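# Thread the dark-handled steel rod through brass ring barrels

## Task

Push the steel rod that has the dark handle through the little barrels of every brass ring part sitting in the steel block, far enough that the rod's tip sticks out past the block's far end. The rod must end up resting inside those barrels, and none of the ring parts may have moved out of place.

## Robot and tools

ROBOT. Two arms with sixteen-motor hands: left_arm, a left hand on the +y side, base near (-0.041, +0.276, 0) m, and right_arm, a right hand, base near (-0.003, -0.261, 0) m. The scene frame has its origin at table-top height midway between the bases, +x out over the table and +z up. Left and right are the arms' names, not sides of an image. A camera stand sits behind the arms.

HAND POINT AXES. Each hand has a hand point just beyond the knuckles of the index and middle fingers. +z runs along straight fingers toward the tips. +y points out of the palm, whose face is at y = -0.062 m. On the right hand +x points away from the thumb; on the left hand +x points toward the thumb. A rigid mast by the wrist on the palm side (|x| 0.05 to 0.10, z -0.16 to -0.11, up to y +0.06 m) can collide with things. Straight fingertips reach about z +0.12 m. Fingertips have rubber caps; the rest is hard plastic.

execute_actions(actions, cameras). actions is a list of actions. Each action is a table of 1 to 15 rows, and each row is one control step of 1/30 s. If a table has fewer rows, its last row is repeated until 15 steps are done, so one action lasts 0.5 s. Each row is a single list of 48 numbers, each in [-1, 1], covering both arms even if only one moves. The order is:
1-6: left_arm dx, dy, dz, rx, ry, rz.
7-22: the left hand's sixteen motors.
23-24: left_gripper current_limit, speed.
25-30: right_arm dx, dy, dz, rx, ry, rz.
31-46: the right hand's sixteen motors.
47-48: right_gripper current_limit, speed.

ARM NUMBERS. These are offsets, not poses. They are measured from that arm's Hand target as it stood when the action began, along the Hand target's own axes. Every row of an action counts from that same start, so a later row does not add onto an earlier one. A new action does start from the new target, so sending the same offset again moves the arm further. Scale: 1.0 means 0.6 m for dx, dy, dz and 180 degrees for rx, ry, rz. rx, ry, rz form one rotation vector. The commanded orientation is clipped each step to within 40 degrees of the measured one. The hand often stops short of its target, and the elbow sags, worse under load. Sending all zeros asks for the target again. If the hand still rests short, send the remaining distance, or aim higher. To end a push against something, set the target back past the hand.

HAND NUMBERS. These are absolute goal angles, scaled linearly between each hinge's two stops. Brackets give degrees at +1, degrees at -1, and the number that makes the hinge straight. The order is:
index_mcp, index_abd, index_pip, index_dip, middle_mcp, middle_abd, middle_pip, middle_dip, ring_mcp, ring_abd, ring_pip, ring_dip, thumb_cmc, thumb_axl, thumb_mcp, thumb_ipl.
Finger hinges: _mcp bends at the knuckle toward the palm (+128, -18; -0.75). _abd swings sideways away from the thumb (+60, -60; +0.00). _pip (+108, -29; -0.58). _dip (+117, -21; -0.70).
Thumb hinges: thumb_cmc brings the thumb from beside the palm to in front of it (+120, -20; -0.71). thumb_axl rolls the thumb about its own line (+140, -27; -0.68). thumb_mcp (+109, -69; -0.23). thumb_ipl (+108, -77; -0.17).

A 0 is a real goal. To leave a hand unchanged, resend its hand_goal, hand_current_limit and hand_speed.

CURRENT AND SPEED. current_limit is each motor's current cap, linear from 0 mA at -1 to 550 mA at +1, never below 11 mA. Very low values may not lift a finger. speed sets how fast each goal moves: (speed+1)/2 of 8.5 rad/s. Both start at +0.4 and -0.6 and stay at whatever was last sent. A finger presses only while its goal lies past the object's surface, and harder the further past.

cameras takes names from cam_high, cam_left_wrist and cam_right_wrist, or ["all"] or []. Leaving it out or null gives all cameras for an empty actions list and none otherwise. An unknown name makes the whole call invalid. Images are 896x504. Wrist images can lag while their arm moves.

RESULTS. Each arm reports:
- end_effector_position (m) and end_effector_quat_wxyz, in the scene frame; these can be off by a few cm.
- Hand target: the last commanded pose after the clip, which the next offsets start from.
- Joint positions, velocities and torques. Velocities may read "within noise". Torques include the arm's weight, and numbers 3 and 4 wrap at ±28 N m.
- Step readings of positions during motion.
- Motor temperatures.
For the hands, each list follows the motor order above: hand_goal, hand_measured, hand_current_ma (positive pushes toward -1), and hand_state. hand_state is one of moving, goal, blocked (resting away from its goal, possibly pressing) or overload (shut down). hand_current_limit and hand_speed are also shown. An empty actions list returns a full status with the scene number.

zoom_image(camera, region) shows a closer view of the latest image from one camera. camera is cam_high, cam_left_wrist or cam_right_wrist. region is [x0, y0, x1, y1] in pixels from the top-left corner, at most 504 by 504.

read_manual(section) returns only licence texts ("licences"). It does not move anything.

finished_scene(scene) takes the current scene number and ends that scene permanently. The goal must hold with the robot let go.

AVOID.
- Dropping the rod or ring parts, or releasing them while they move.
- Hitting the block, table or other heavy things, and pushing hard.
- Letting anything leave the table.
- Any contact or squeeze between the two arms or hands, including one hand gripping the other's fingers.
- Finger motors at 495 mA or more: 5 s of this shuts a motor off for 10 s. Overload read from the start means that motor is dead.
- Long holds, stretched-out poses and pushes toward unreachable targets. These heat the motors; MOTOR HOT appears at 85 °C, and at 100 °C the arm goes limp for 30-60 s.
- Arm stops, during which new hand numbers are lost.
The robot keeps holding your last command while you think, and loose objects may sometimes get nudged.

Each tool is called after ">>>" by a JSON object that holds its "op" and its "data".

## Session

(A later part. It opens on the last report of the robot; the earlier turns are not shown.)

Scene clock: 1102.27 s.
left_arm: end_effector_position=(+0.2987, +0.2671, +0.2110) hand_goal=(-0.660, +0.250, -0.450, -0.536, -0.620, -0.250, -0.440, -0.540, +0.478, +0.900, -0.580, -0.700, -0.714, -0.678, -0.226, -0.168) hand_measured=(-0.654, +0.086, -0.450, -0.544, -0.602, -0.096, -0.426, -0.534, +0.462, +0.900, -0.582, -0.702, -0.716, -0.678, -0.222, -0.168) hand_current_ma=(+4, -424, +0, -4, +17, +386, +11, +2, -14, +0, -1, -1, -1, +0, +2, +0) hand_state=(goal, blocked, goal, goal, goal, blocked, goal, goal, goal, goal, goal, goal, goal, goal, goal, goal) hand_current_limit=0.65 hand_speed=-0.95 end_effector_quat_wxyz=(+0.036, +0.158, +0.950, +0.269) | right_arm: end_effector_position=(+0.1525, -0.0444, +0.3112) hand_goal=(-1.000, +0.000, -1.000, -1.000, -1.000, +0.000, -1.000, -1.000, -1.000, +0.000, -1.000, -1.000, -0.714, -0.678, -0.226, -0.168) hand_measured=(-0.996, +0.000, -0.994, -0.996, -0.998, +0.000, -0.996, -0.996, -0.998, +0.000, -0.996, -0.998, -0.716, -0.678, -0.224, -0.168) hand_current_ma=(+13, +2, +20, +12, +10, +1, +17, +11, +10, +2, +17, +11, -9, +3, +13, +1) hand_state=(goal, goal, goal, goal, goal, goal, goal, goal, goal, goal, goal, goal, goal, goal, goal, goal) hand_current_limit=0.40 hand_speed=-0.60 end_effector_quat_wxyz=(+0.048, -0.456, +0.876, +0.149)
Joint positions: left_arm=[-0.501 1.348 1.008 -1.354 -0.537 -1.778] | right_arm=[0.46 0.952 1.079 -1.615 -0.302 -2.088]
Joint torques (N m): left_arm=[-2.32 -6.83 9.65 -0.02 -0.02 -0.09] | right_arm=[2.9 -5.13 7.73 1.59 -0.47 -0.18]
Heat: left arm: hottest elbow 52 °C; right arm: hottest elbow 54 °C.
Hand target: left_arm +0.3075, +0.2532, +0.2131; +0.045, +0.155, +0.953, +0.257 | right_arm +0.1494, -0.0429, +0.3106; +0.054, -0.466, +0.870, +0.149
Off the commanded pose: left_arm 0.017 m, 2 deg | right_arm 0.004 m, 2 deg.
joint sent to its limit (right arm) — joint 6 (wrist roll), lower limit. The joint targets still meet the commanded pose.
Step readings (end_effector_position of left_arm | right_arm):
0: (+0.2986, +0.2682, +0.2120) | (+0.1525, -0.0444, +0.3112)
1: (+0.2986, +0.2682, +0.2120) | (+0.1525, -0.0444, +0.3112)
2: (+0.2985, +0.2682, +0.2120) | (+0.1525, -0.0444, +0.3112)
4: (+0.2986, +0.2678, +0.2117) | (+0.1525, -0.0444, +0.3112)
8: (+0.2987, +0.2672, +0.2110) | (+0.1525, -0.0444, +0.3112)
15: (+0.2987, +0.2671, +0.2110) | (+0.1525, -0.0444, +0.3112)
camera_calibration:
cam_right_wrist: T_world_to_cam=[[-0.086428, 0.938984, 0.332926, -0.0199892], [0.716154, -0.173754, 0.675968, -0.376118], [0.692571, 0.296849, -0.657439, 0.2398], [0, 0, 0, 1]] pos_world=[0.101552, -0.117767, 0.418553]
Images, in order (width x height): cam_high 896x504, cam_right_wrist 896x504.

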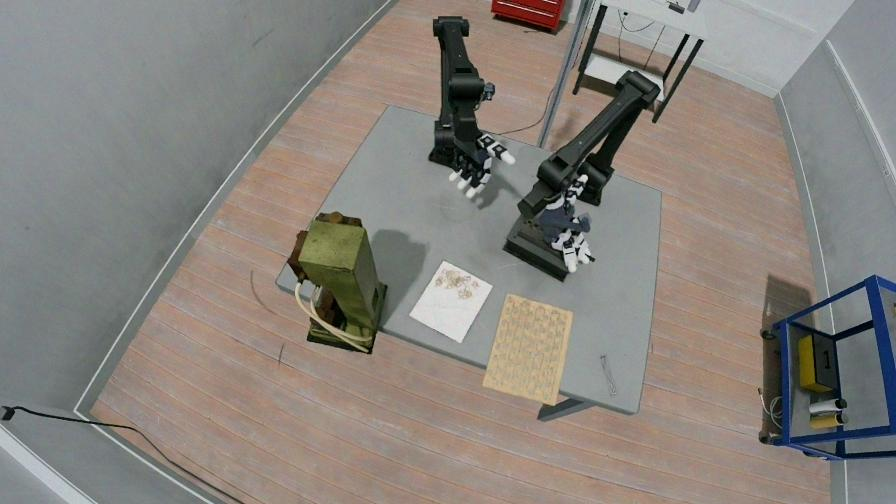

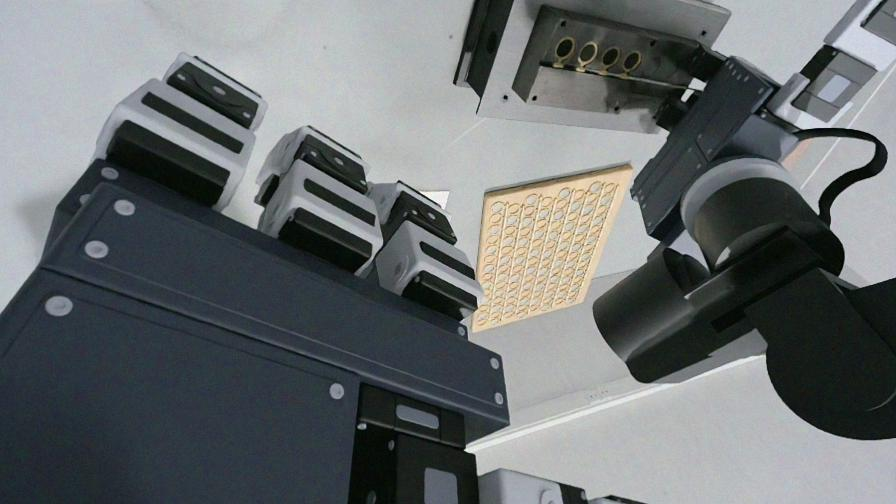

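>>> {"op": "zoom_image", "data": {"camera": "cam_right_wrist", "region": [640, 40, 760, 140]}}

>>> {"op": "zoom_image", "data": {"camera": "cam_high", "region": [520, 195, 620, 285]}}

Scaled by 4.200 from the camera's 896x504 image, which has a finer 1280x720 frame.

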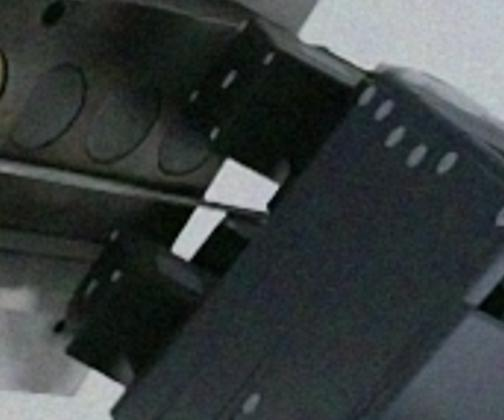

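Scaled by 5.040 from the camera's 896x504 image, which has a finer 1280x720 frame.

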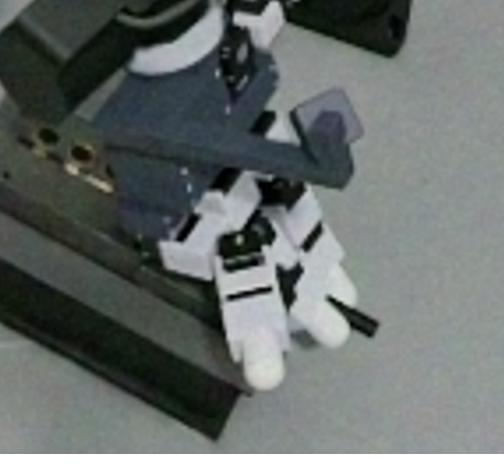

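>>> {"op": "execute_actions", "data": {"actions": [[[0.0019,0.0172,0.01,0,0,0,-0.66,0.25,-0.45,-0.535,-0.62,-0.25,-0.44,-0.54,0.479,0.9,-0.58,-0.7,-0.714,-0.678,-0.226,-0.168,0.65,-0.95,0,0,0,0,0,0,-1,0,-1,-1,-1,0,-1,-1,-1,0,-1,-1,-0.714,-0.678,-0.226,-0.168,0.4,-0.6]]], "cameras": ["cam_high","cam_right_wrist"]}}

>>> {"op": "zoom_image", "data": {"camera": "cam_right_wrist", "region": [552, 50, 640, 99]}}

>>> {"op": "zoom_image", "data": {"camera": "cam_right_wrist", "region": [628, 66, 698, 106]}}

Scene clock: 1116.27 s.
left_arm: end_effector_position=(+0.3000, +0.2693, +0.2102) hand_goal=(-0.660, +0.250, -0.450, -0.536, -0.620, -0.250, -0.440, -0.540, +0.478, +0.900, -0.580, -0.700, -0.714, -0.678, -0.226, -0.168) hand_measured=(-0.654, +0.086, -0.450, -0.544, -0.602, -0.096, -0.426, -0.534, +0.462, +0.900, -0.582, -0.702, -0.716, -0.678, -0.222, -0.168) hand_current_ma=(+3, -424, +0, -4, +17, +386, +11, +2, -14, +0, -1, -1, -1, +0, +2, +0) hand_state=(goal, blocked, goal, goal, goal, blocked, goal, goal, goal, goal, goal, goal, goal, goal, goal, goal) hand_current_limit=0.65 hand_speed=-0.95 end_effector_quat_wxyz=(+0.035, +0.158, +0.950, +0.267) | right_arm: end_effector_position=(+0.1525, -0.0444, +0.3112) hand_goal=(-1.000, +0.000, -1.000, -1.000, -1.000, +0.000, -1.000, -1.000, -1.000, +0.000, -1.000, -1.000, -0.714, -0.678, -0.226, -0.168) hand_measured=(-0.996, +0.000, -0.994, -0.996, -0.998, +0.000, -0.996, -0.996, -0.998, +0.000, -0.996, -0.998, -0.716, -0.678, -0.224, -0.168) hand_current_ma=(+13, +2, +20, +12, +10, +1, +17, +11, +10, +2, +17, +11, -9, +3, +13, +1) hand_state=(goal, goal, goal, goal, goal, goal, goal, goal, goal, goal, goal, goal, goal, goal, goal, goal) hand_current_limit=0.40 hand_speed=-0.60 end_effector_quat_wxyz=(+0.048, -0.456, +0.876, +0.149)
Joint positions: left_arm=[-0.492 1.348 1.008 -1.351 -0.532 -1.767] | right_arm=[0.46 0.952 1.079 -1.615 -0.302 -2.088]
Joint torques (N m): left_arm=[-0.09 -8.76 8.87 0.35 -0.31 0.2] | right_arm=[2.9 -4.78 7.9 1.59 -0.47 -0.17]
Motor temperatures (°C): left_arm=[27 31 54 24 29 25] | right_arm=[28 23 54 25 24 27]
Heat: left arm: hottest elbow 54 °C; right arm: hottest elbow 54 °C.
Hand target: left_arm +0.3102, +0.2648, +0.2131; +0.045, +0.155, +0.953, +0.257 | right_arm +0.1494, -0.0429, +0.3106; +0.054, -0.466, +0.870, +0.149
Off the commanded pose: left_arm 0.011 m, 2 deg | right_arm 0.004 m, 2 deg.
joint sent to its limit (right arm) — joint 6 (wrist roll), lower limit. The joint targets still meet the commanded pose.
Step readings (end_effector_position of left_arm | right_arm):
0: (+0.2987, +0.2671, +0.2110) | (+0.1525, -0.0444, +0.3112)
1: (+0.2987, +0.2671, +0.2110) | (+0.1525, -0.0444, +0.3112)
2: (+0.2987, +0.2671, +0.2110) | (+0.1525, -0.0444, +0.3112)
4: (+0.2988, +0.2674, +0.2110) | (+0.1525, -0.0444, +0.3112)
8: (+0.2993, +0.2687, +0.2105) | (+0.1525, -0.0444, +0.3112)
15: (+0.2999, +0.2693, +0.2102) | (+0.1525, -0.0444, +0.3112)
camera_calibration:
cam_right_wrist: T_world_to_cam=[[-0.086428, 0.938984, 0.332926, -0.0199892], [0.716154, -0.173754, 0.675968, -0.376118], [0.692571, 0.296849, -0.657439, 0.2398], [0, 0, 0, 1]] pos_world=[0.101552, -0.117767, 0.418553]
Images, in order (width x height): cam_high 896x504, cam_right_wrist 896x504.

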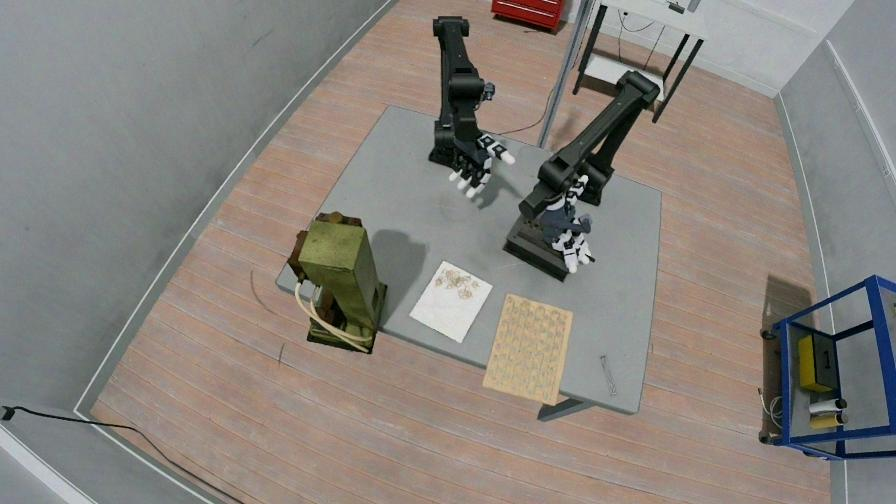

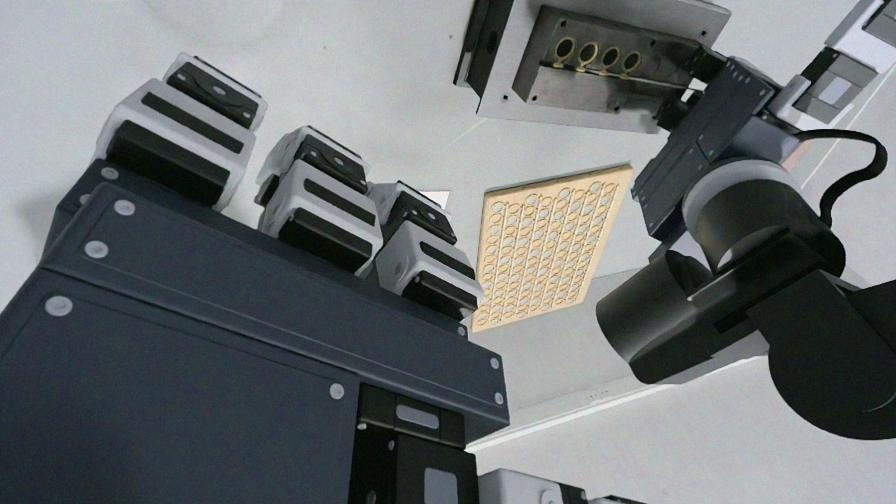

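Scaled by 5.727 from the camera's 896x504 image, which has a finer 1280x720 frame.

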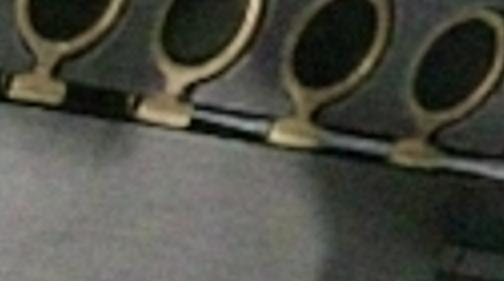

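Scaled by 7.200 from the camera's 896x504 image, which has a finer 1280x720 frame.

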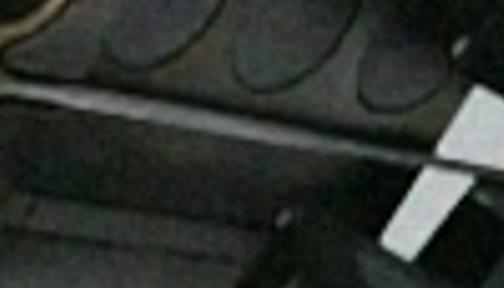

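>>> {"op": "execute_actions", "data": {"actions": [[[0,0,0,0,0,0,-0.66,0.17,-0.45,-0.535,-0.62,-0.178,-0.44,-0.54,0.479,0.9,-0.58,-0.7,-0.714,-0.678,-0.226,-0.168,0.65,-0.95,0,0,0,0,0,0,-1,0,-1,-1,-1,0,-1,-1,-1,0,-1,-1,-0.714,-0.678,-0.226,-0.168,0.4,-0.6]]], "cameras": ["cam_high","cam_right_wrist"]}}

>>> {"op": "zoom_image", "data": {"camera": "cam_right_wrist", "region": [552, 50, 640, 99]}}

>>> {"op": "zoom_image", "data": {"camera": "cam_right_wrist", "region": [628, 66, 698, 106]}}

>>> {"op": "zoom_image", "data": {"camera": "cam_high", "region": [535, 215, 610, 290]}}

Scene clock: 1117.63 s.
left_arm: end_effector_position=(+0.3000, +0.2693, +0.2102) hand_goal=(-0.660, +0.170, -0.450, -0.536, -0.620, -0.178, -0.440, -0.540, +0.478, +0.900, -0.580, -0.700, -0.714, -0.678, -0.226, -0.168) hand_measured=(-0.654, +0.086, -0.450, -0.544, -0.602, -0.096, -0.426, -0.534, +0.462, +0.900, -0.582, -0.702, -0.716, -0.678, -0.222, -0.168) hand_current_ma=(+3, -146, +0, -4, +17, +142, +11, +2, -14, +0, -1, -1, -1, +0, +2, +0) hand_state=(goal, blocked, goal, goal, goal, blocked, goal, goal, goal, goal, goal, goal, goal, goal, goal, goal) hand_current_limit=0.65 hand_speed=-0.95 end_effector_quat_wxyz=(+0.035, +0.158, +0.950, +0.267) | right_arm: end_effector_position=(+0.1525, -0.0444, +0.3112) hand_goal=(-1.000, +0.000, -1.000, -1.000, -1.000, +0.000, -1.000, -1.000, -1.000, +0.000, -1.000, -1.000, -0.714, -0.678, -0.226, -0.168) hand_measured=(-0.996, +0.000, -0.994, -0.996, -0.998, +0.000, -0.996, -0.996, -0.998, +0.000, -0.996, -0.998, -0.716, -0.678, -0.224, -0.168) hand_current_ma=(+13, +2, +20, +12, +10, +1, +17, +11, +10, +2, +17, +11, -9, +3, +13, +1) hand_state=(goal, goal, goal, goal, goal, goal, goal, goal, goal, goal, goal, goal, goal, goal, goal, goal) hand_current_limit=0.40 hand_speed=-0.60 end_effector_quat_wxyz=(+0.048, -0.456, +0.876, +0.149)
Joint positions: left_arm=[-0.492 1.348 1.008 -1.351 -0.532 -1.767] | right_arm=[0.46 0.952 1.079 -1.615 -0.302 -2.088]
Joint torques (N m): left_arm=[-0.73 -7.82 8.99 0.51 -0.35 0.18] | right_arm=[3.08 -5.36 7.73 1.5 -0.48 -0.13]
Heat: left arm: hottest elbow 54 °C; right arm: hottest elbow 54 °C.
Hand target: left_arm +0.3102, +0.2648, +0.2131; +0.045, +0.155, +0.953, +0.257 | right_arm +0.1494, -0.0429, +0.3106; +0.054, -0.466, +0.870, +0.149
Off the commanded pose: left_arm 0.012 m, 2 deg | right_arm 0.004 m, 2 deg.
joint sent to its limit (right arm) — joint 6 (wrist roll), lower limit. The joint targets still meet the commanded pose.
Step readings (end_effector_position of left_arm | right_arm):
0: (+0.3000, +0.2693, +0.2102) | (+0.1525, -0.0444, +0.3112)
1: (+0.3000, +0.2693, +0.2102) | (+0.1525, -0.0444, +0.3112)
2: (+0.3000, +0.2693, +0.2102) | (+0.1525, -0.0444, +0.3112)
4: (+0.3000, +0.2693, +0.2102) | (+0.1525, -0.0444, +0.3112)
8: (+0.3000, +0.2693, +0.2102) | (+0.1525, -0.0444, +0.3112)
15: (+0.3000, +0.2693, +0.2102) | (+0.1525, -0.0444, +0.3112)
camera_calibration:
cam_right_wrist: T_world_to_cam=[[-0.086428, 0.938984, 0.332926, -0.0199892], [0.716154, -0.173754, 0.675968, -0.376118], [0.692571, 0.296849, -0.657439, 0.2398], [0, 0, 0, 1]] pos_world=[0.101552, -0.117767, 0.418553]
Images, in order (width x height): cam_high 896x504, cam_right_wrist 896x504.

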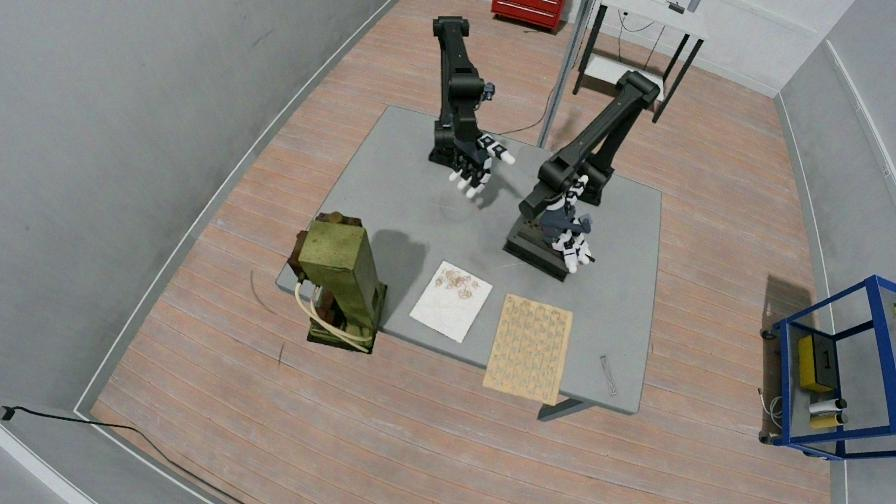

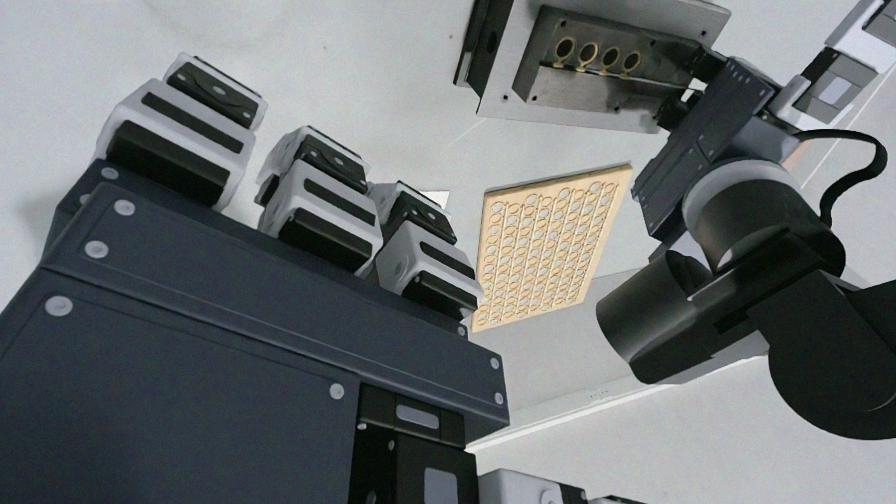

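Scaled by 5.727 from the camera's 896x504 image, which has a finer 1280x720 frame.

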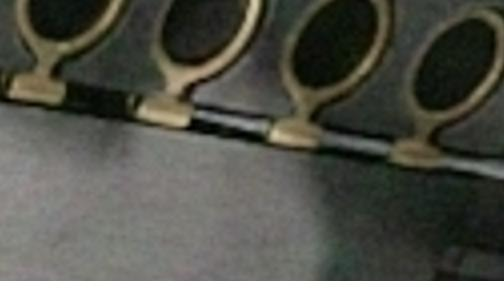

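Scaled by 7.200 from the camera's 896x504 image, which has a finer 1280x720 frame.

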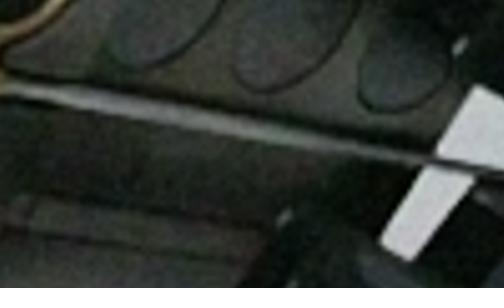

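Scaled by 6.720 from the camera's 896x504 image, which has a finer 1280x720 frame.

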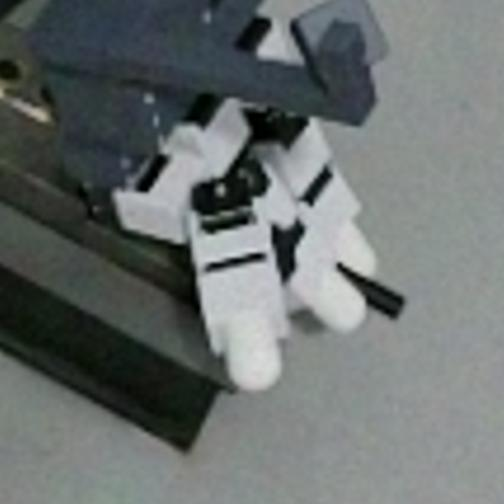

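>>> {"op": "execute_actions", "data": {"actions": [[[0.0004,0.0039,0.0023,0.0097,-0.0008,-0.0005,-0.66,0.17,-0.45,-0.535,-0.62,-0.178,-0.44,-0.54,0.479,0.9,-0.58,-0.7,-0.714,-0.678,-0.226,-0.168,0.65,-0.95,0,0,0,0,0,0,-1,0,-1,-1,-1,0,-1,-1,-1,0,-1,-1,-0.714,-0.678,-0.226,-0.168,0.4,-0.6],[0.00087,0.00788,0.0046,0.01937,-0.00154,-0.00103,-0.66,0.17,-0.45,-0.535,-0.62,-0.178,-0.44,-0.54,0.479,0.9,-0.58,-0.7,-0.714,-0.678,-0.226,-0.168,0.65,-0.95,0,0,0,0,0,0,-1,0,-1,-1,-1,0,-1,-1,-1,0,-1,-1,-0.714,-0.678,-0.226,-0.168,0.4,-0.6]]], "cameras": ["cam_high","cam_right_wrist"]}}

>>> {"op": "zoom_image", "data": {"camera": "cam_right_wrist", "region": [552, 50, 640, 99]}}

>>> {"op": "zoom_image", "data": {"camera": "cam_right_wrist", "region": [628, 66, 698, 106]}}

>>> {"op": "zoom_image", "data": {"camera": "cam_high", "region": [535, 215, 610, 290]}}

Scene clock: 1119.33 s.
left_arm: end_effector_position=(+0.3019, +0.2757, +0.2065) hand_goal=(-0.660, +0.170, -0.450, -0.536, -0.620, -0.178, -0.440, -0.540, +0.478, +0.900, -0.580, -0.700, -0.714, -0.678, -0.226, -0.168) hand_measured=(-0.648, +0.086, -0.450, -0.544, -0.598, -0.096, -0.424, -0.534, +0.462, +0.900, -0.582, -0.702, -0.716, -0.678, -0.222, -0.168) hand_current_ma=(+9, -146, +0, -5, +23, +142, +14, +4, -14, +0, -1, -1, -1, +0, +2, +0) hand_state=(goal, blocked, goal, goal, blocked, blocked, goal, goal, goal, goal, goal, goal, goal, goal, goal, goal) hand_current_limit=0.65 hand_speed=-0.95 end_effector_quat_wxyz=(+0.027, +0.159, +0.957, +0.241) | right_arm: end_effector_position=(+0.1525, -0.0444, +0.3112) hand_goal=(-1.000, +0.000, -1.000, -1.000, -1.000, +0.000, -1.000, -1.000, -1.000, +0.000, -1.000, -1.000, -0.714, -0.678, -0.226, -0.168) hand_measured=(-0.996, +0.000, -0.994, -0.996, -0.998, +0.000, -0.996, -0.996, -0.998, +0.000, -0.996, -0.998, -0.716, -0.678, -0.224, -0.168) hand_current_ma=(+13, +2, +20, +12, +10, +1, +17, +11, +10, +2, +17, +11, -9, +3, +13, +1) hand_state=(goal, goal, goal, goal, goal, goal, goal, goal, goal, goal, goal, goal, goal, goal, goal, goal) hand_current_limit=0.40 hand_speed=-0.60 end_effector_quat_wxyz=(+0.048, -0.456, +0.876, +0.149)
Joint positions: left_arm=[-0.457 1.336 1.011 -1.342 -0.482 -1.723] | right_arm=[0.46 0.952 1.079 -1.615 -0.302 -2.088]
Joint torques (N m): left_arm=[-0.62 -9.35 9.26 0.39 -0.04 0.17] | right_arm=[1.85 -4.84 7.91 1.47 -0.47 -0.12]
Heat: left arm: hottest elbow 54 °C; right arm: hottest elbow 54 °C.
Hand target: left_arm +0.3115, +0.2701, +0.2131; +0.043, +0.156, +0.960, +0.228 | right_arm +0.1494, -0.0429, +0.3106; +0.054, -0.466, +0.870, +0.149
Off the commanded pose: left_arm 0.013 m, 2 deg | right_arm 0.004 m, 2 deg.
joint sent to its limit (right arm) — joint 6 (wrist roll), lower limit. The joint targets still meet the commanded pose.
Step readings (end_effector_position of left_arm | right_arm):
0: (+0.3000, +0.2693, +0.2102) | (+0.1525, -0.0444, +0.3112)
1: (+0.3000, +0.2693, +0.2101) | (+0.1525, -0.0444, +0.3112)
2: (+0.3000, +0.2694, +0.2095) | (+0.1525, -0.0444, +0.3112)
4: (+0.3005, +0.2707, +0.2084) | (+0.1525, -0.0444, +0.3112)
8: (+0.3010, +0.2752, +0.2070) | (+0.1525, -0.0444, +0.3112)
15: (+0.3016, +0.2758, +0.2066) | (+0.1525, -0.0444, +0.3112)
camera_calibration:
cam_right_wrist: T_world_to_cam=[[-0.086428, 0.938984, 0.332926, -0.0199892], [0.716154, -0.173754, 0.675968, -0.376118], [0.692571, 0.296849, -0.657439, 0.2398], [0, 0, 0, 1]] pos_world=[0.101552, -0.117767, 0.418553]
Images, in order (width x height): cam_high 896x504, cam_right_wrist 896x504.

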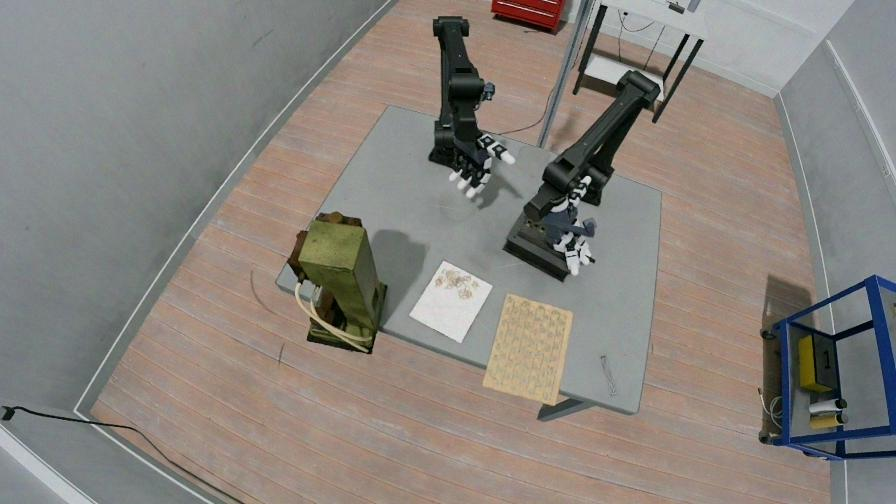

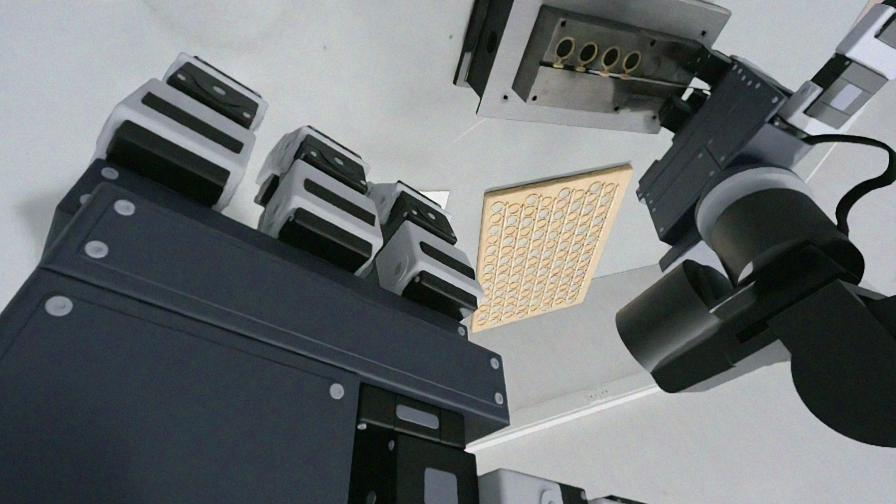

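Scaled by 5.727 from the camera's 896x504 image, which has a finer 1280x720 frame.

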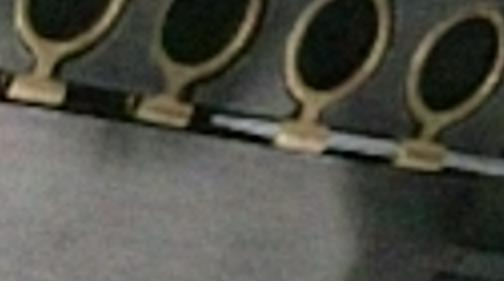

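Scaled by 7.200 from the camera's 896x504 image, which has a finer 1280x720 frame.

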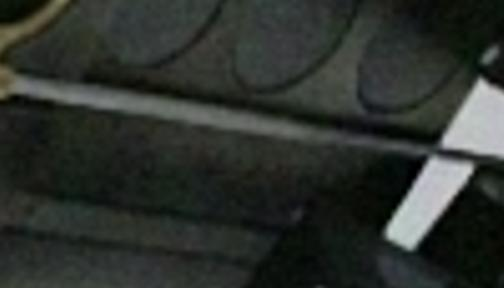

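Scaled by 6.720 from the camera's 896x504 image, which has a finer 1280x720 frame.

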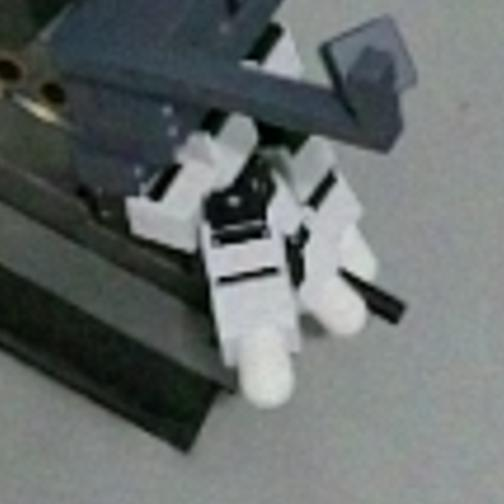

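>>> {"op": "execute_actions", "data": {"actions": [[[0.0003,0.005,-0.0011,0.0124,-0.001,-0.0007,-0.66,0.17,-0.45,-0.535,-0.62,-0.178,-0.44,-0.54,0.479,0.9,-0.58,-0.7,-0.714,-0.678,-0.226,-0.168,0.65,-0.95,0,0,0,0,0,0,-1,0,-1,-1,-1,0,-1,-1,-1,0,-1,-1,-0.714,-0.678,-0.226,-0.168,0.4,-0.6],[0.00072,0.01041,-0.00221,0.02488,-0.00201,-0.00134,-0.66,0.17,-0.45,-0.535,-0.62,-0.178,-0.44,-0.54,0.479,0.9,-0.58,-0.7,-0.714,-0.678,-0.226,-0.168,0.65,-0.95,0,0,0,0,0,0,-1,0,-1,-1,-1,0,-1,-1,-1,0,-1,-1,-0.714,-0.678,-0.226,-0.168,0.4,-0.6]]], "cameras": ["cam_high","cam_right_wrist"]}}

>>> {"op": "zoom_image", "data": {"camera": "cam_right_wrist", "region": [552, 50, 640, 99]}}

>>> {"op": "zoom_image", "data": {"camera": "cam_right_wrist", "region": [600, 40, 760, 130]}}

>>> {"op": "zoom_image", "data": {"camera": "cam_high", "region": [535, 215, 610, 290]}}

Scene clock: 1121.53 s.
left_arm: end_effector_position=(+0.3020, +0.2813, +0.2061) hand_goal=(-0.660, +0.170, -0.450, -0.536, -0.620, -0.178, -0.440, -0.540, +0.478, +0.900, -0.580, -0.700, -0.714, -0.678, -0.226, -0.168) hand_measured=(-0.642, +0.086, -0.444, -0.544, -0.594, -0.096, -0.418, -0.530, +0.462, +0.900, -0.582, -0.702, -0.716, -0.678, -0.222, -0.168) hand_current_ma=(+16, -146, +2, -5, +31, +143, +21, +6, -14, +0, -1, -1, -1, +0, +2, +0) hand_state=(goal, blocked, goal, goal, blocked, blocked, blocked, goal, goal, goal, goal, goal, goal, goal, goal, goal) hand_current_limit=0.65 hand_speed=-0.95 end_effector_quat_wxyz=(+0.023, +0.158, +0.966, +0.202) | right_arm: end_effector_position=(+0.1525, -0.0444, +0.3112) hand_goal=(-1.000, +0.000, -1.000, -1.000, -1.000, +0.000, -1.000, -1.000, -1.000, +0.000, -1.000, -1.000, -0.714, -0.678, -0.226, -0.168) hand_measured=(-0.996, +0.000, -0.994, -0.996, -0.998, +0.000, -0.996, -0.996, -0.998, +0.000, -0.996, -0.998, -0.716, -0.678, -0.224, -0.168) hand_current_ma=(+13, +2, +20, +12, +10, +1, +17, +11, +10, +2, +17, +11, -9, +3, +13, +1) hand_state=(goal, goal, goal, goal, goal, goal, goal, goal, goal, goal, goal, goal, goal, goal, goal, goal) hand_current_limit=0.40 hand_speed=-0.60 end_effector_quat_wxyz=(+0.048, -0.456, +0.876, +0.149)
Joint positions: left_arm=[-0.415 1.31 1.02 -1.342 -0.406 -1.676] | right_arm=[0.46 0.952 1.079 -1.615 -0.302 -2.088]
Joint torques (N m): left_arm=[-0.79 -8.53 10.07 -0.02 0.04 0.16] | right_arm=[2.55 -5.95 7.69 1.51 -0.53 -0.1]
Heat: left arm: hottest elbow 54 °C; right arm: hottest elbow 54 °C.
Hand target: left_arm +0.3127, +0.2750, +0.2171; +0.040, +0.156, +0.969, +0.190 | right_arm +0.1494, -0.0429, +0.3106; +0.054, -0.466, +0.870, +0.149
Off the commanded pose: left_arm 0.017 m, 2 deg | right_arm 0.004 m, 2 deg.
joint sent to its limit (right arm) — joint 6 (wrist roll), lower limit. The joint targets still meet the commanded pose.
Step readings (end_effector_position of left_arm | right_arm):
0: (+0.3019, +0.2757, +0.2065) | (+0.1525, -0.0444, +0.3112)
1: (+0.3018, +0.2757, +0.2063) | (+0.1525, -0.0444, +0.3112)
2: (+0.3018, +0.2756, +0.2060) | (+0.1525, -0.0444, +0.3112)
4: (+0.3021, +0.2767, +0.2053) | (+0.1525, -0.0444, +0.3112)
8: (+0.3012, +0.2815, +0.2059) | (+0.1525, -0.0444, +0.3112)
15: (+0.3017, +0.2814, +0.2061) | (+0.1525, -0.0444, +0.3112)
camera_calibration:
cam_right_wrist: T_world_to_cam=[[-0.086428, 0.938984, 0.332926, -0.0199892], [0.716154, -0.173754, 0.675968, -0.376118], [0.692571, 0.296849, -0.657439, 0.2398], [0, 0, 0, 1]] pos_world=[0.101552, -0.117767, 0.418553]
Images, in order (width x height): cam_high 896x504, cam_right_wrist 896x504.

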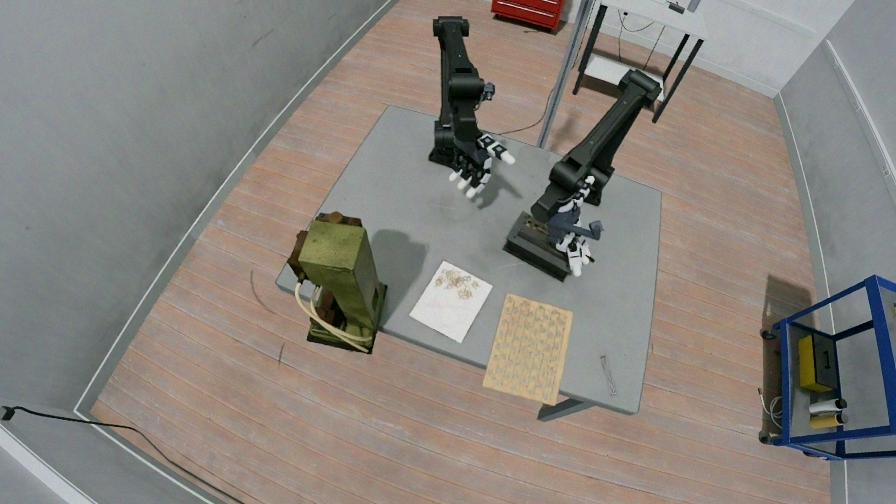

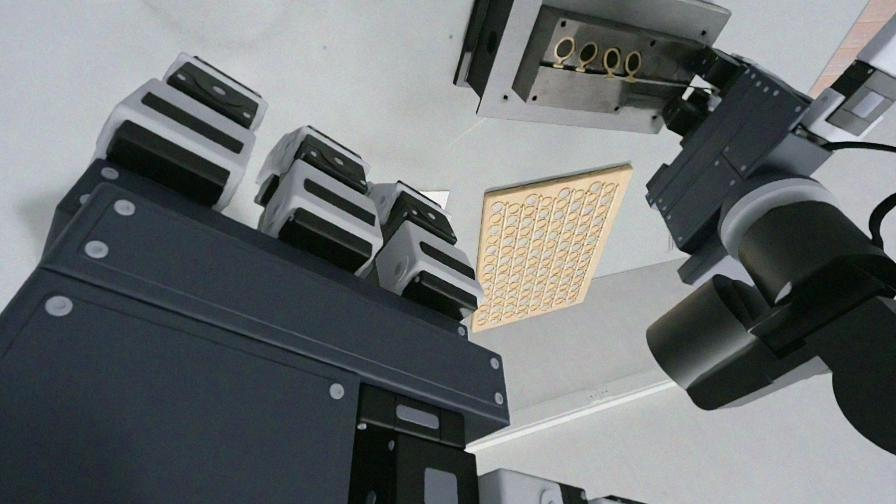

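Scaled by 5.727 from the camera's 896x504 image, which has a finer 1280x720 frame.

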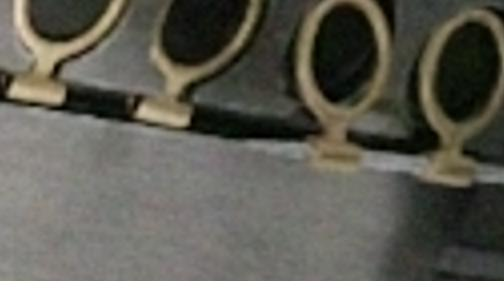

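Scaled by 3.150 from the camera's 896x504 image, which has a finer 1280x720 frame.

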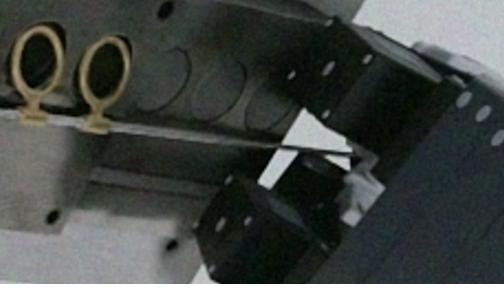

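Scaled by 6.720 from the camera's 896x504 image, which has a finer 1280x720 frame.

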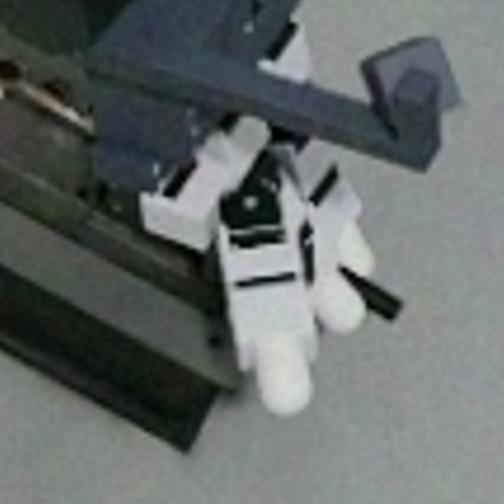

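>>> {"op": "execute_actions", "data": {"actions": [[[0,0,0,0,0,0,-0.66,0.135,-0.45,-0.535,-0.62,-0.144,-0.44,-0.54,0.479,0.9,-0.58,-0.7,-0.714,-0.678,-0.226,-0.168,0.65,-0.95,0,0,0,0,0,0,-1,0,-1,-1,-1,0,-1,-1,-1,0,-1,-1,-0.714,-0.678,-0.226,-0.168,0.4,-0.6]]], "cameras": ["cam_high","cam_right_wrist"]}}

>>> {"op": "zoom_image", "data": {"camera": "cam_right_wrist", "region": [552, 50, 640, 99]}}

>>> {"op": "zoom_image", "data": {"camera": "cam_right_wrist", "region": [600, 40, 760, 130]}}

Scene clock: 1122.77 s.
left_arm: end_effector_position=(+0.3020, +0.2813, +0.2061) hand_goal=(-0.660, +0.134, -0.450, -0.536, -0.620, -0.144, -0.440, -0.540, +0.478, +0.900, -0.580, -0.700, -0.714, -0.678, -0.226, -0.168) hand_measured=(-0.642, +0.082, -0.444, -0.544, -0.594, -0.092, -0.418, -0.530, +0.462, +0.900, -0.582, -0.702, -0.716, -0.678, -0.222, -0.168) hand_current_ma=(+16, -68, +2, -5, +31, +70, +21, +6, -14, +0, -1, -1, -1, +0, +2, +0) hand_state=(goal, blocked, goal, goal, blocked, blocked, blocked, goal, goal, goal, goal, goal, goal, goal, goal, goal) hand_current_limit=0.65 hand_speed=-0.95 end_effector_quat_wxyz=(+0.023, +0.158, +0.966, +0.202) | right_arm: end_effector_position=(+0.1525, -0.0444, +0.3112) hand_goal=(-1.000, +0.000, -1.000, -1.000, -1.000, +0.000, -1.000, -1.000, -1.000, +0.000, -1.000, -1.000, -0.714, -0.678, -0.226, -0.168) hand_measured=(-0.996, +0.000, -0.994, -0.996, -0.998, +0.000, -0.996, -0.996, -0.998, +0.000, -0.996, -0.998, -0.716, -0.678, -0.224, -0.168) hand_current_ma=(+13, +2, +20, +12, +10, +1, +17, +11, +10, +2, +17, +11, -9, +3, +13, +1) hand_state=(goal, goal, goal, goal, goal, goal, goal, goal, goal, goal, goal, goal, goal, goal, goal, goal) hand_current_limit=0.40 hand_speed=-0.60 end_effector_quat_wxyz=(+0.048, -0.456, +0.876, +0.149)
Joint positions: left_arm=[-0.415 1.31 1.02 -1.342 -0.406 -1.675] | right_arm=[0.46 0.952 1.079 -1.615 -0.302 -2.088]
Joint torques (N m): left_arm=[-1.26 -9 9.91 0.23 0.02 0.14] | right_arm=[3.72 -5.48 7.97 1.52 -0.49 -0.19]
Heat: left arm: hottest elbow 54 °C; right arm: hottest elbow 54 °C.
Hand target: left_arm +0.3127, +0.2749, +0.2171; +0.040, +0.156, +0.969, +0.189 | right_arm +0.1494, -0.0429, +0.3106; +0.054, -0.466, +0.870, +0.149
Off the commanded pose: left_arm 0.017 m, 2 deg | right_arm 0.004 m, 2 deg.
joint sent to its limit (right arm) — joint 6 (wrist roll), lower limit. The joint targets still meet the commanded pose.
Step readings (end_effector_position of left_arm | right_arm):
0: (+0.3020, +0.2813, +0.2061) | (+0.1525, -0.0444, +0.3112)
1: (+0.3020, +0.2813, +0.2061) | (+0.1525, -0.0444, +0.3112)
2: (+0.3020, +0.2813, +0.2061) | (+0.1525, -0.0444, +0.3112)
4: (+0.3020, +0.2813, +0.2061) | (+0.1525, -0.0444, +0.3112)
8: (+0.3020, +0.2813, +0.2061) | (+0.1525, -0.0444, +0.3112)
15: (+0.3020, +0.2813, +0.2061) | (+0.1525, -0.0444, +0.3112)
camera_calibration:
cam_right_wrist: T_world_to_cam=[[-0.086428, 0.938984, 0.332926, -0.0199892], [0.716154, -0.173754, 0.675968, -0.376118], [0.692571, 0.296849, -0.657439, 0.2398], [0, 0, 0, 1]] pos_world=[0.101552, -0.117767, 0.418553]
Images, in order (width x height): cam_high 896x504, cam_right_wrist 896x504.

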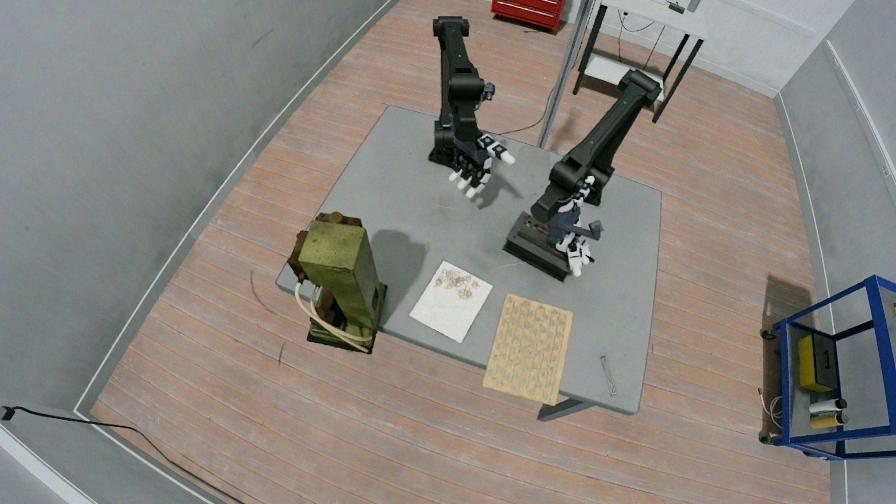

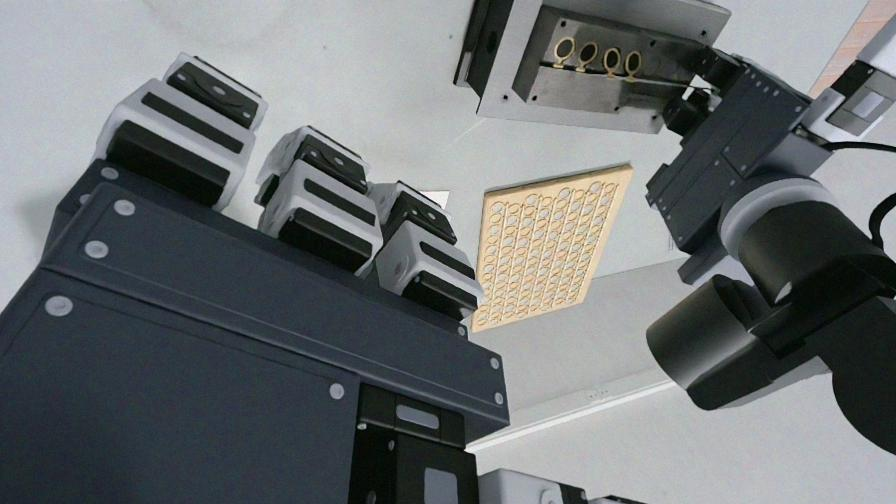

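Scaled by 5.727 from the camera's 896x504 image, which has a finer 1280x720 frame.

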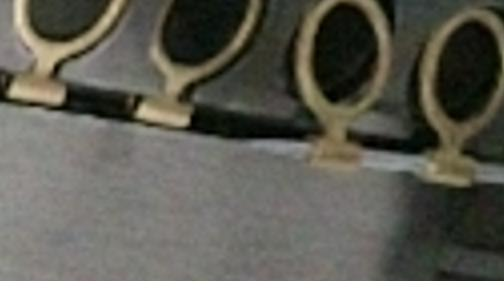

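Scaled by 3.150 from the camera's 896x504 image, which has a finer 1280x720 frame.

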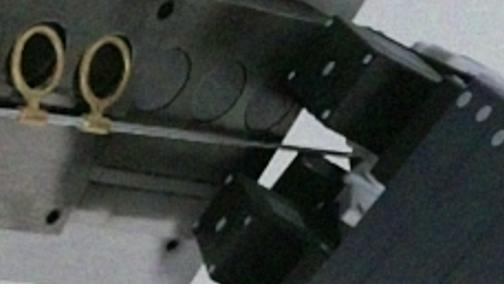

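>>> {"op": "execute_actions", "data": {"actions": [[[0,0,0,0,0,0,-0.66,0.115,-0.45,-0.535,-0.62,-0.124,-0.44,-0.54,0.479,0.9,-0.58,-0.7,-0.714,-0.678,-0.226,-0.168,0.65,-0.95,0,0,0,0,0,0,-1,0,-1,-1,-1,0,-1,-1,-1,0,-1,-1,-0.714,-0.678,-0.226,-0.168,0.4,-0.6]]], "cameras": ["cam_high","cam_right_wrist"]}}

>>> {"op": "zoom_image", "data": {"camera": "cam_right_wrist", "region": [552, 50, 640, 99]}}

>>> {"op": "zoom_image", "data": {"camera": "cam_right_wrist", "region": [600, 40, 760, 130]}}

Scene clock: 1124.00 s.
left_arm: end_effector_position=(+0.3020, +0.2813, +0.2061) hand_goal=(-0.660, +0.114, -0.450, -0.536, -0.620, -0.124, -0.440, -0.540, +0.478, +0.900, -0.580, -0.700, -0.714, -0.678, -0.226, -0.168) hand_measured=(-0.642, +0.080, -0.444, -0.544, -0.594, -0.088, -0.418, -0.530, +0.462, +0.900, -0.582, -0.702, -0.716, -0.678, -0.222, -0.168) hand_current_ma=(+16, -35, +2, -5, +30, +38, +21, +6, -14, +0, -1, -1, -1, +0, +2, +0) hand_state=(goal, blocked, goal, goal, blocked, blocked, blocked, goal, goal, goal, goal, goal, goal, goal, goal, goal) hand_current_limit=0.65 hand_speed=-0.95 end_effector_quat_wxyz=(+0.023, +0.158, +0.966, +0.202) | right_arm: end_effector_position=(+0.1525, -0.0444, +0.3112) hand_goal=(-1.000, +0.000, -1.000, -1.000, -1.000, +0.000, -1.000, -1.000, -1.000, +0.000, -1.000, -1.000, -0.714, -0.678, -0.226, -0.168) hand_measured=(-0.996, +0.000, -0.994, -0.996, -0.998, +0.000, -0.996, -0.996, -0.998, +0.000, -0.996, -0.998, -0.716, -0.678, -0.224, -0.168) hand_current_ma=(+13, +2, +20, +12, +10, +1, +17, +11, +10, +2, +17, +11, -9, +3, +13, +1) hand_state=(goal, goal, goal, goal, goal, goal, goal, goal, goal, goal, goal, goal, goal, goal, goal, goal) hand_current_limit=0.40 hand_speed=-0.60 end_effector_quat_wxyz=(+0.048, -0.456, +0.876, +0.149)
Joint positions: left_arm=[-0.415 1.31 1.02 -1.342 -0.406 -1.675] | right_arm=[0.46 0.952 1.079 -1.615 -0.302 -2.088]
Joint torques (N m): left_arm=[-0.97 -8.64 9.85 0.05 0 0.16] | right_arm=[3.19 -5.25 7.76 1.55 -0.44 -0.11]
Heat: left arm: hottest elbow 54 °C; right arm: hottest elbow 54 °C.
Hand target: left_arm +0.3127, +0.2749, +0.2171; +0.040, +0.156, +0.969, +0.189 | right_arm +0.1494, -0.0429, +0.3106; +0.054, -0.466, +0.870, +0.149
Off the commanded pose: left_arm 0.017 m, 2 deg | right_arm 0.004 m, 2 deg.
joint sent to its limit (right arm) — joint 6 (wrist roll), lower limit. The joint targets still meet the commanded pose.
Step readings (end_effector_position of left_arm | right_arm):
0: (+0.3020, +0.2813, +0.2061) | (+0.1525, -0.0444, +0.3112)
1: (+0.3020, +0.2813, +0.2061) | (+0.1525, -0.0444, +0.3112)
2: (+0.3020, +0.2813, +0.2061) | (+0.1525, -0.0444, +0.3112)
4: (+0.3020, +0.2813, +0.2061) | (+0.1525, -0.0444, +0.3112)
8: (+0.3020, +0.2813, +0.2061) | (+0.1525, -0.0444, +0.3112)
15: (+0.3020, +0.2813, +0.2061) | (+0.1525, -0.0444, +0.3112)
camera_calibration:
cam_right_wrist: T_world_to_cam=[[-0.086428, 0.938984, 0.332926, -0.0199892], [0.716154, -0.173754, 0.675968, -0.376118], [0.692571, 0.296849, -0.657439, 0.2398], [0, 0, 0, 1]] pos_world=[0.101552, -0.117767, 0.418553]
Images, in order (width x height): cam_high 896x504, cam_right_wrist 896x504.

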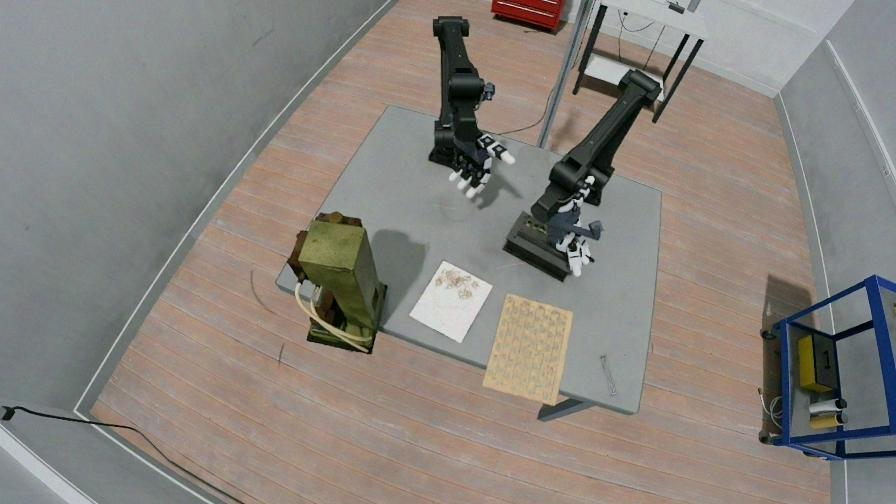

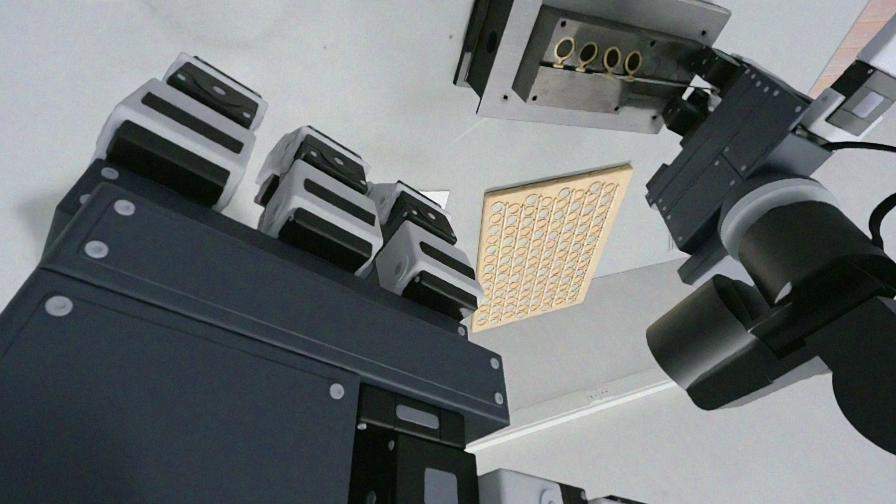

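Scaled by 5.727 from the camera's 896x504 image, which has a finer 1280x720 frame.

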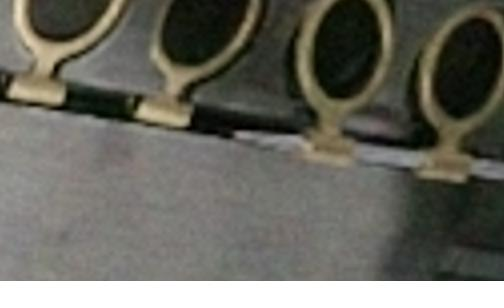

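Scaled by 3.150 from the camera's 896x504 image, which has a finer 1280x720 frame.

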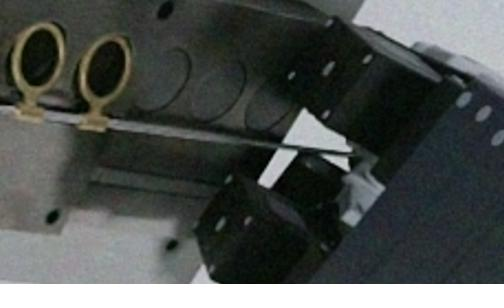

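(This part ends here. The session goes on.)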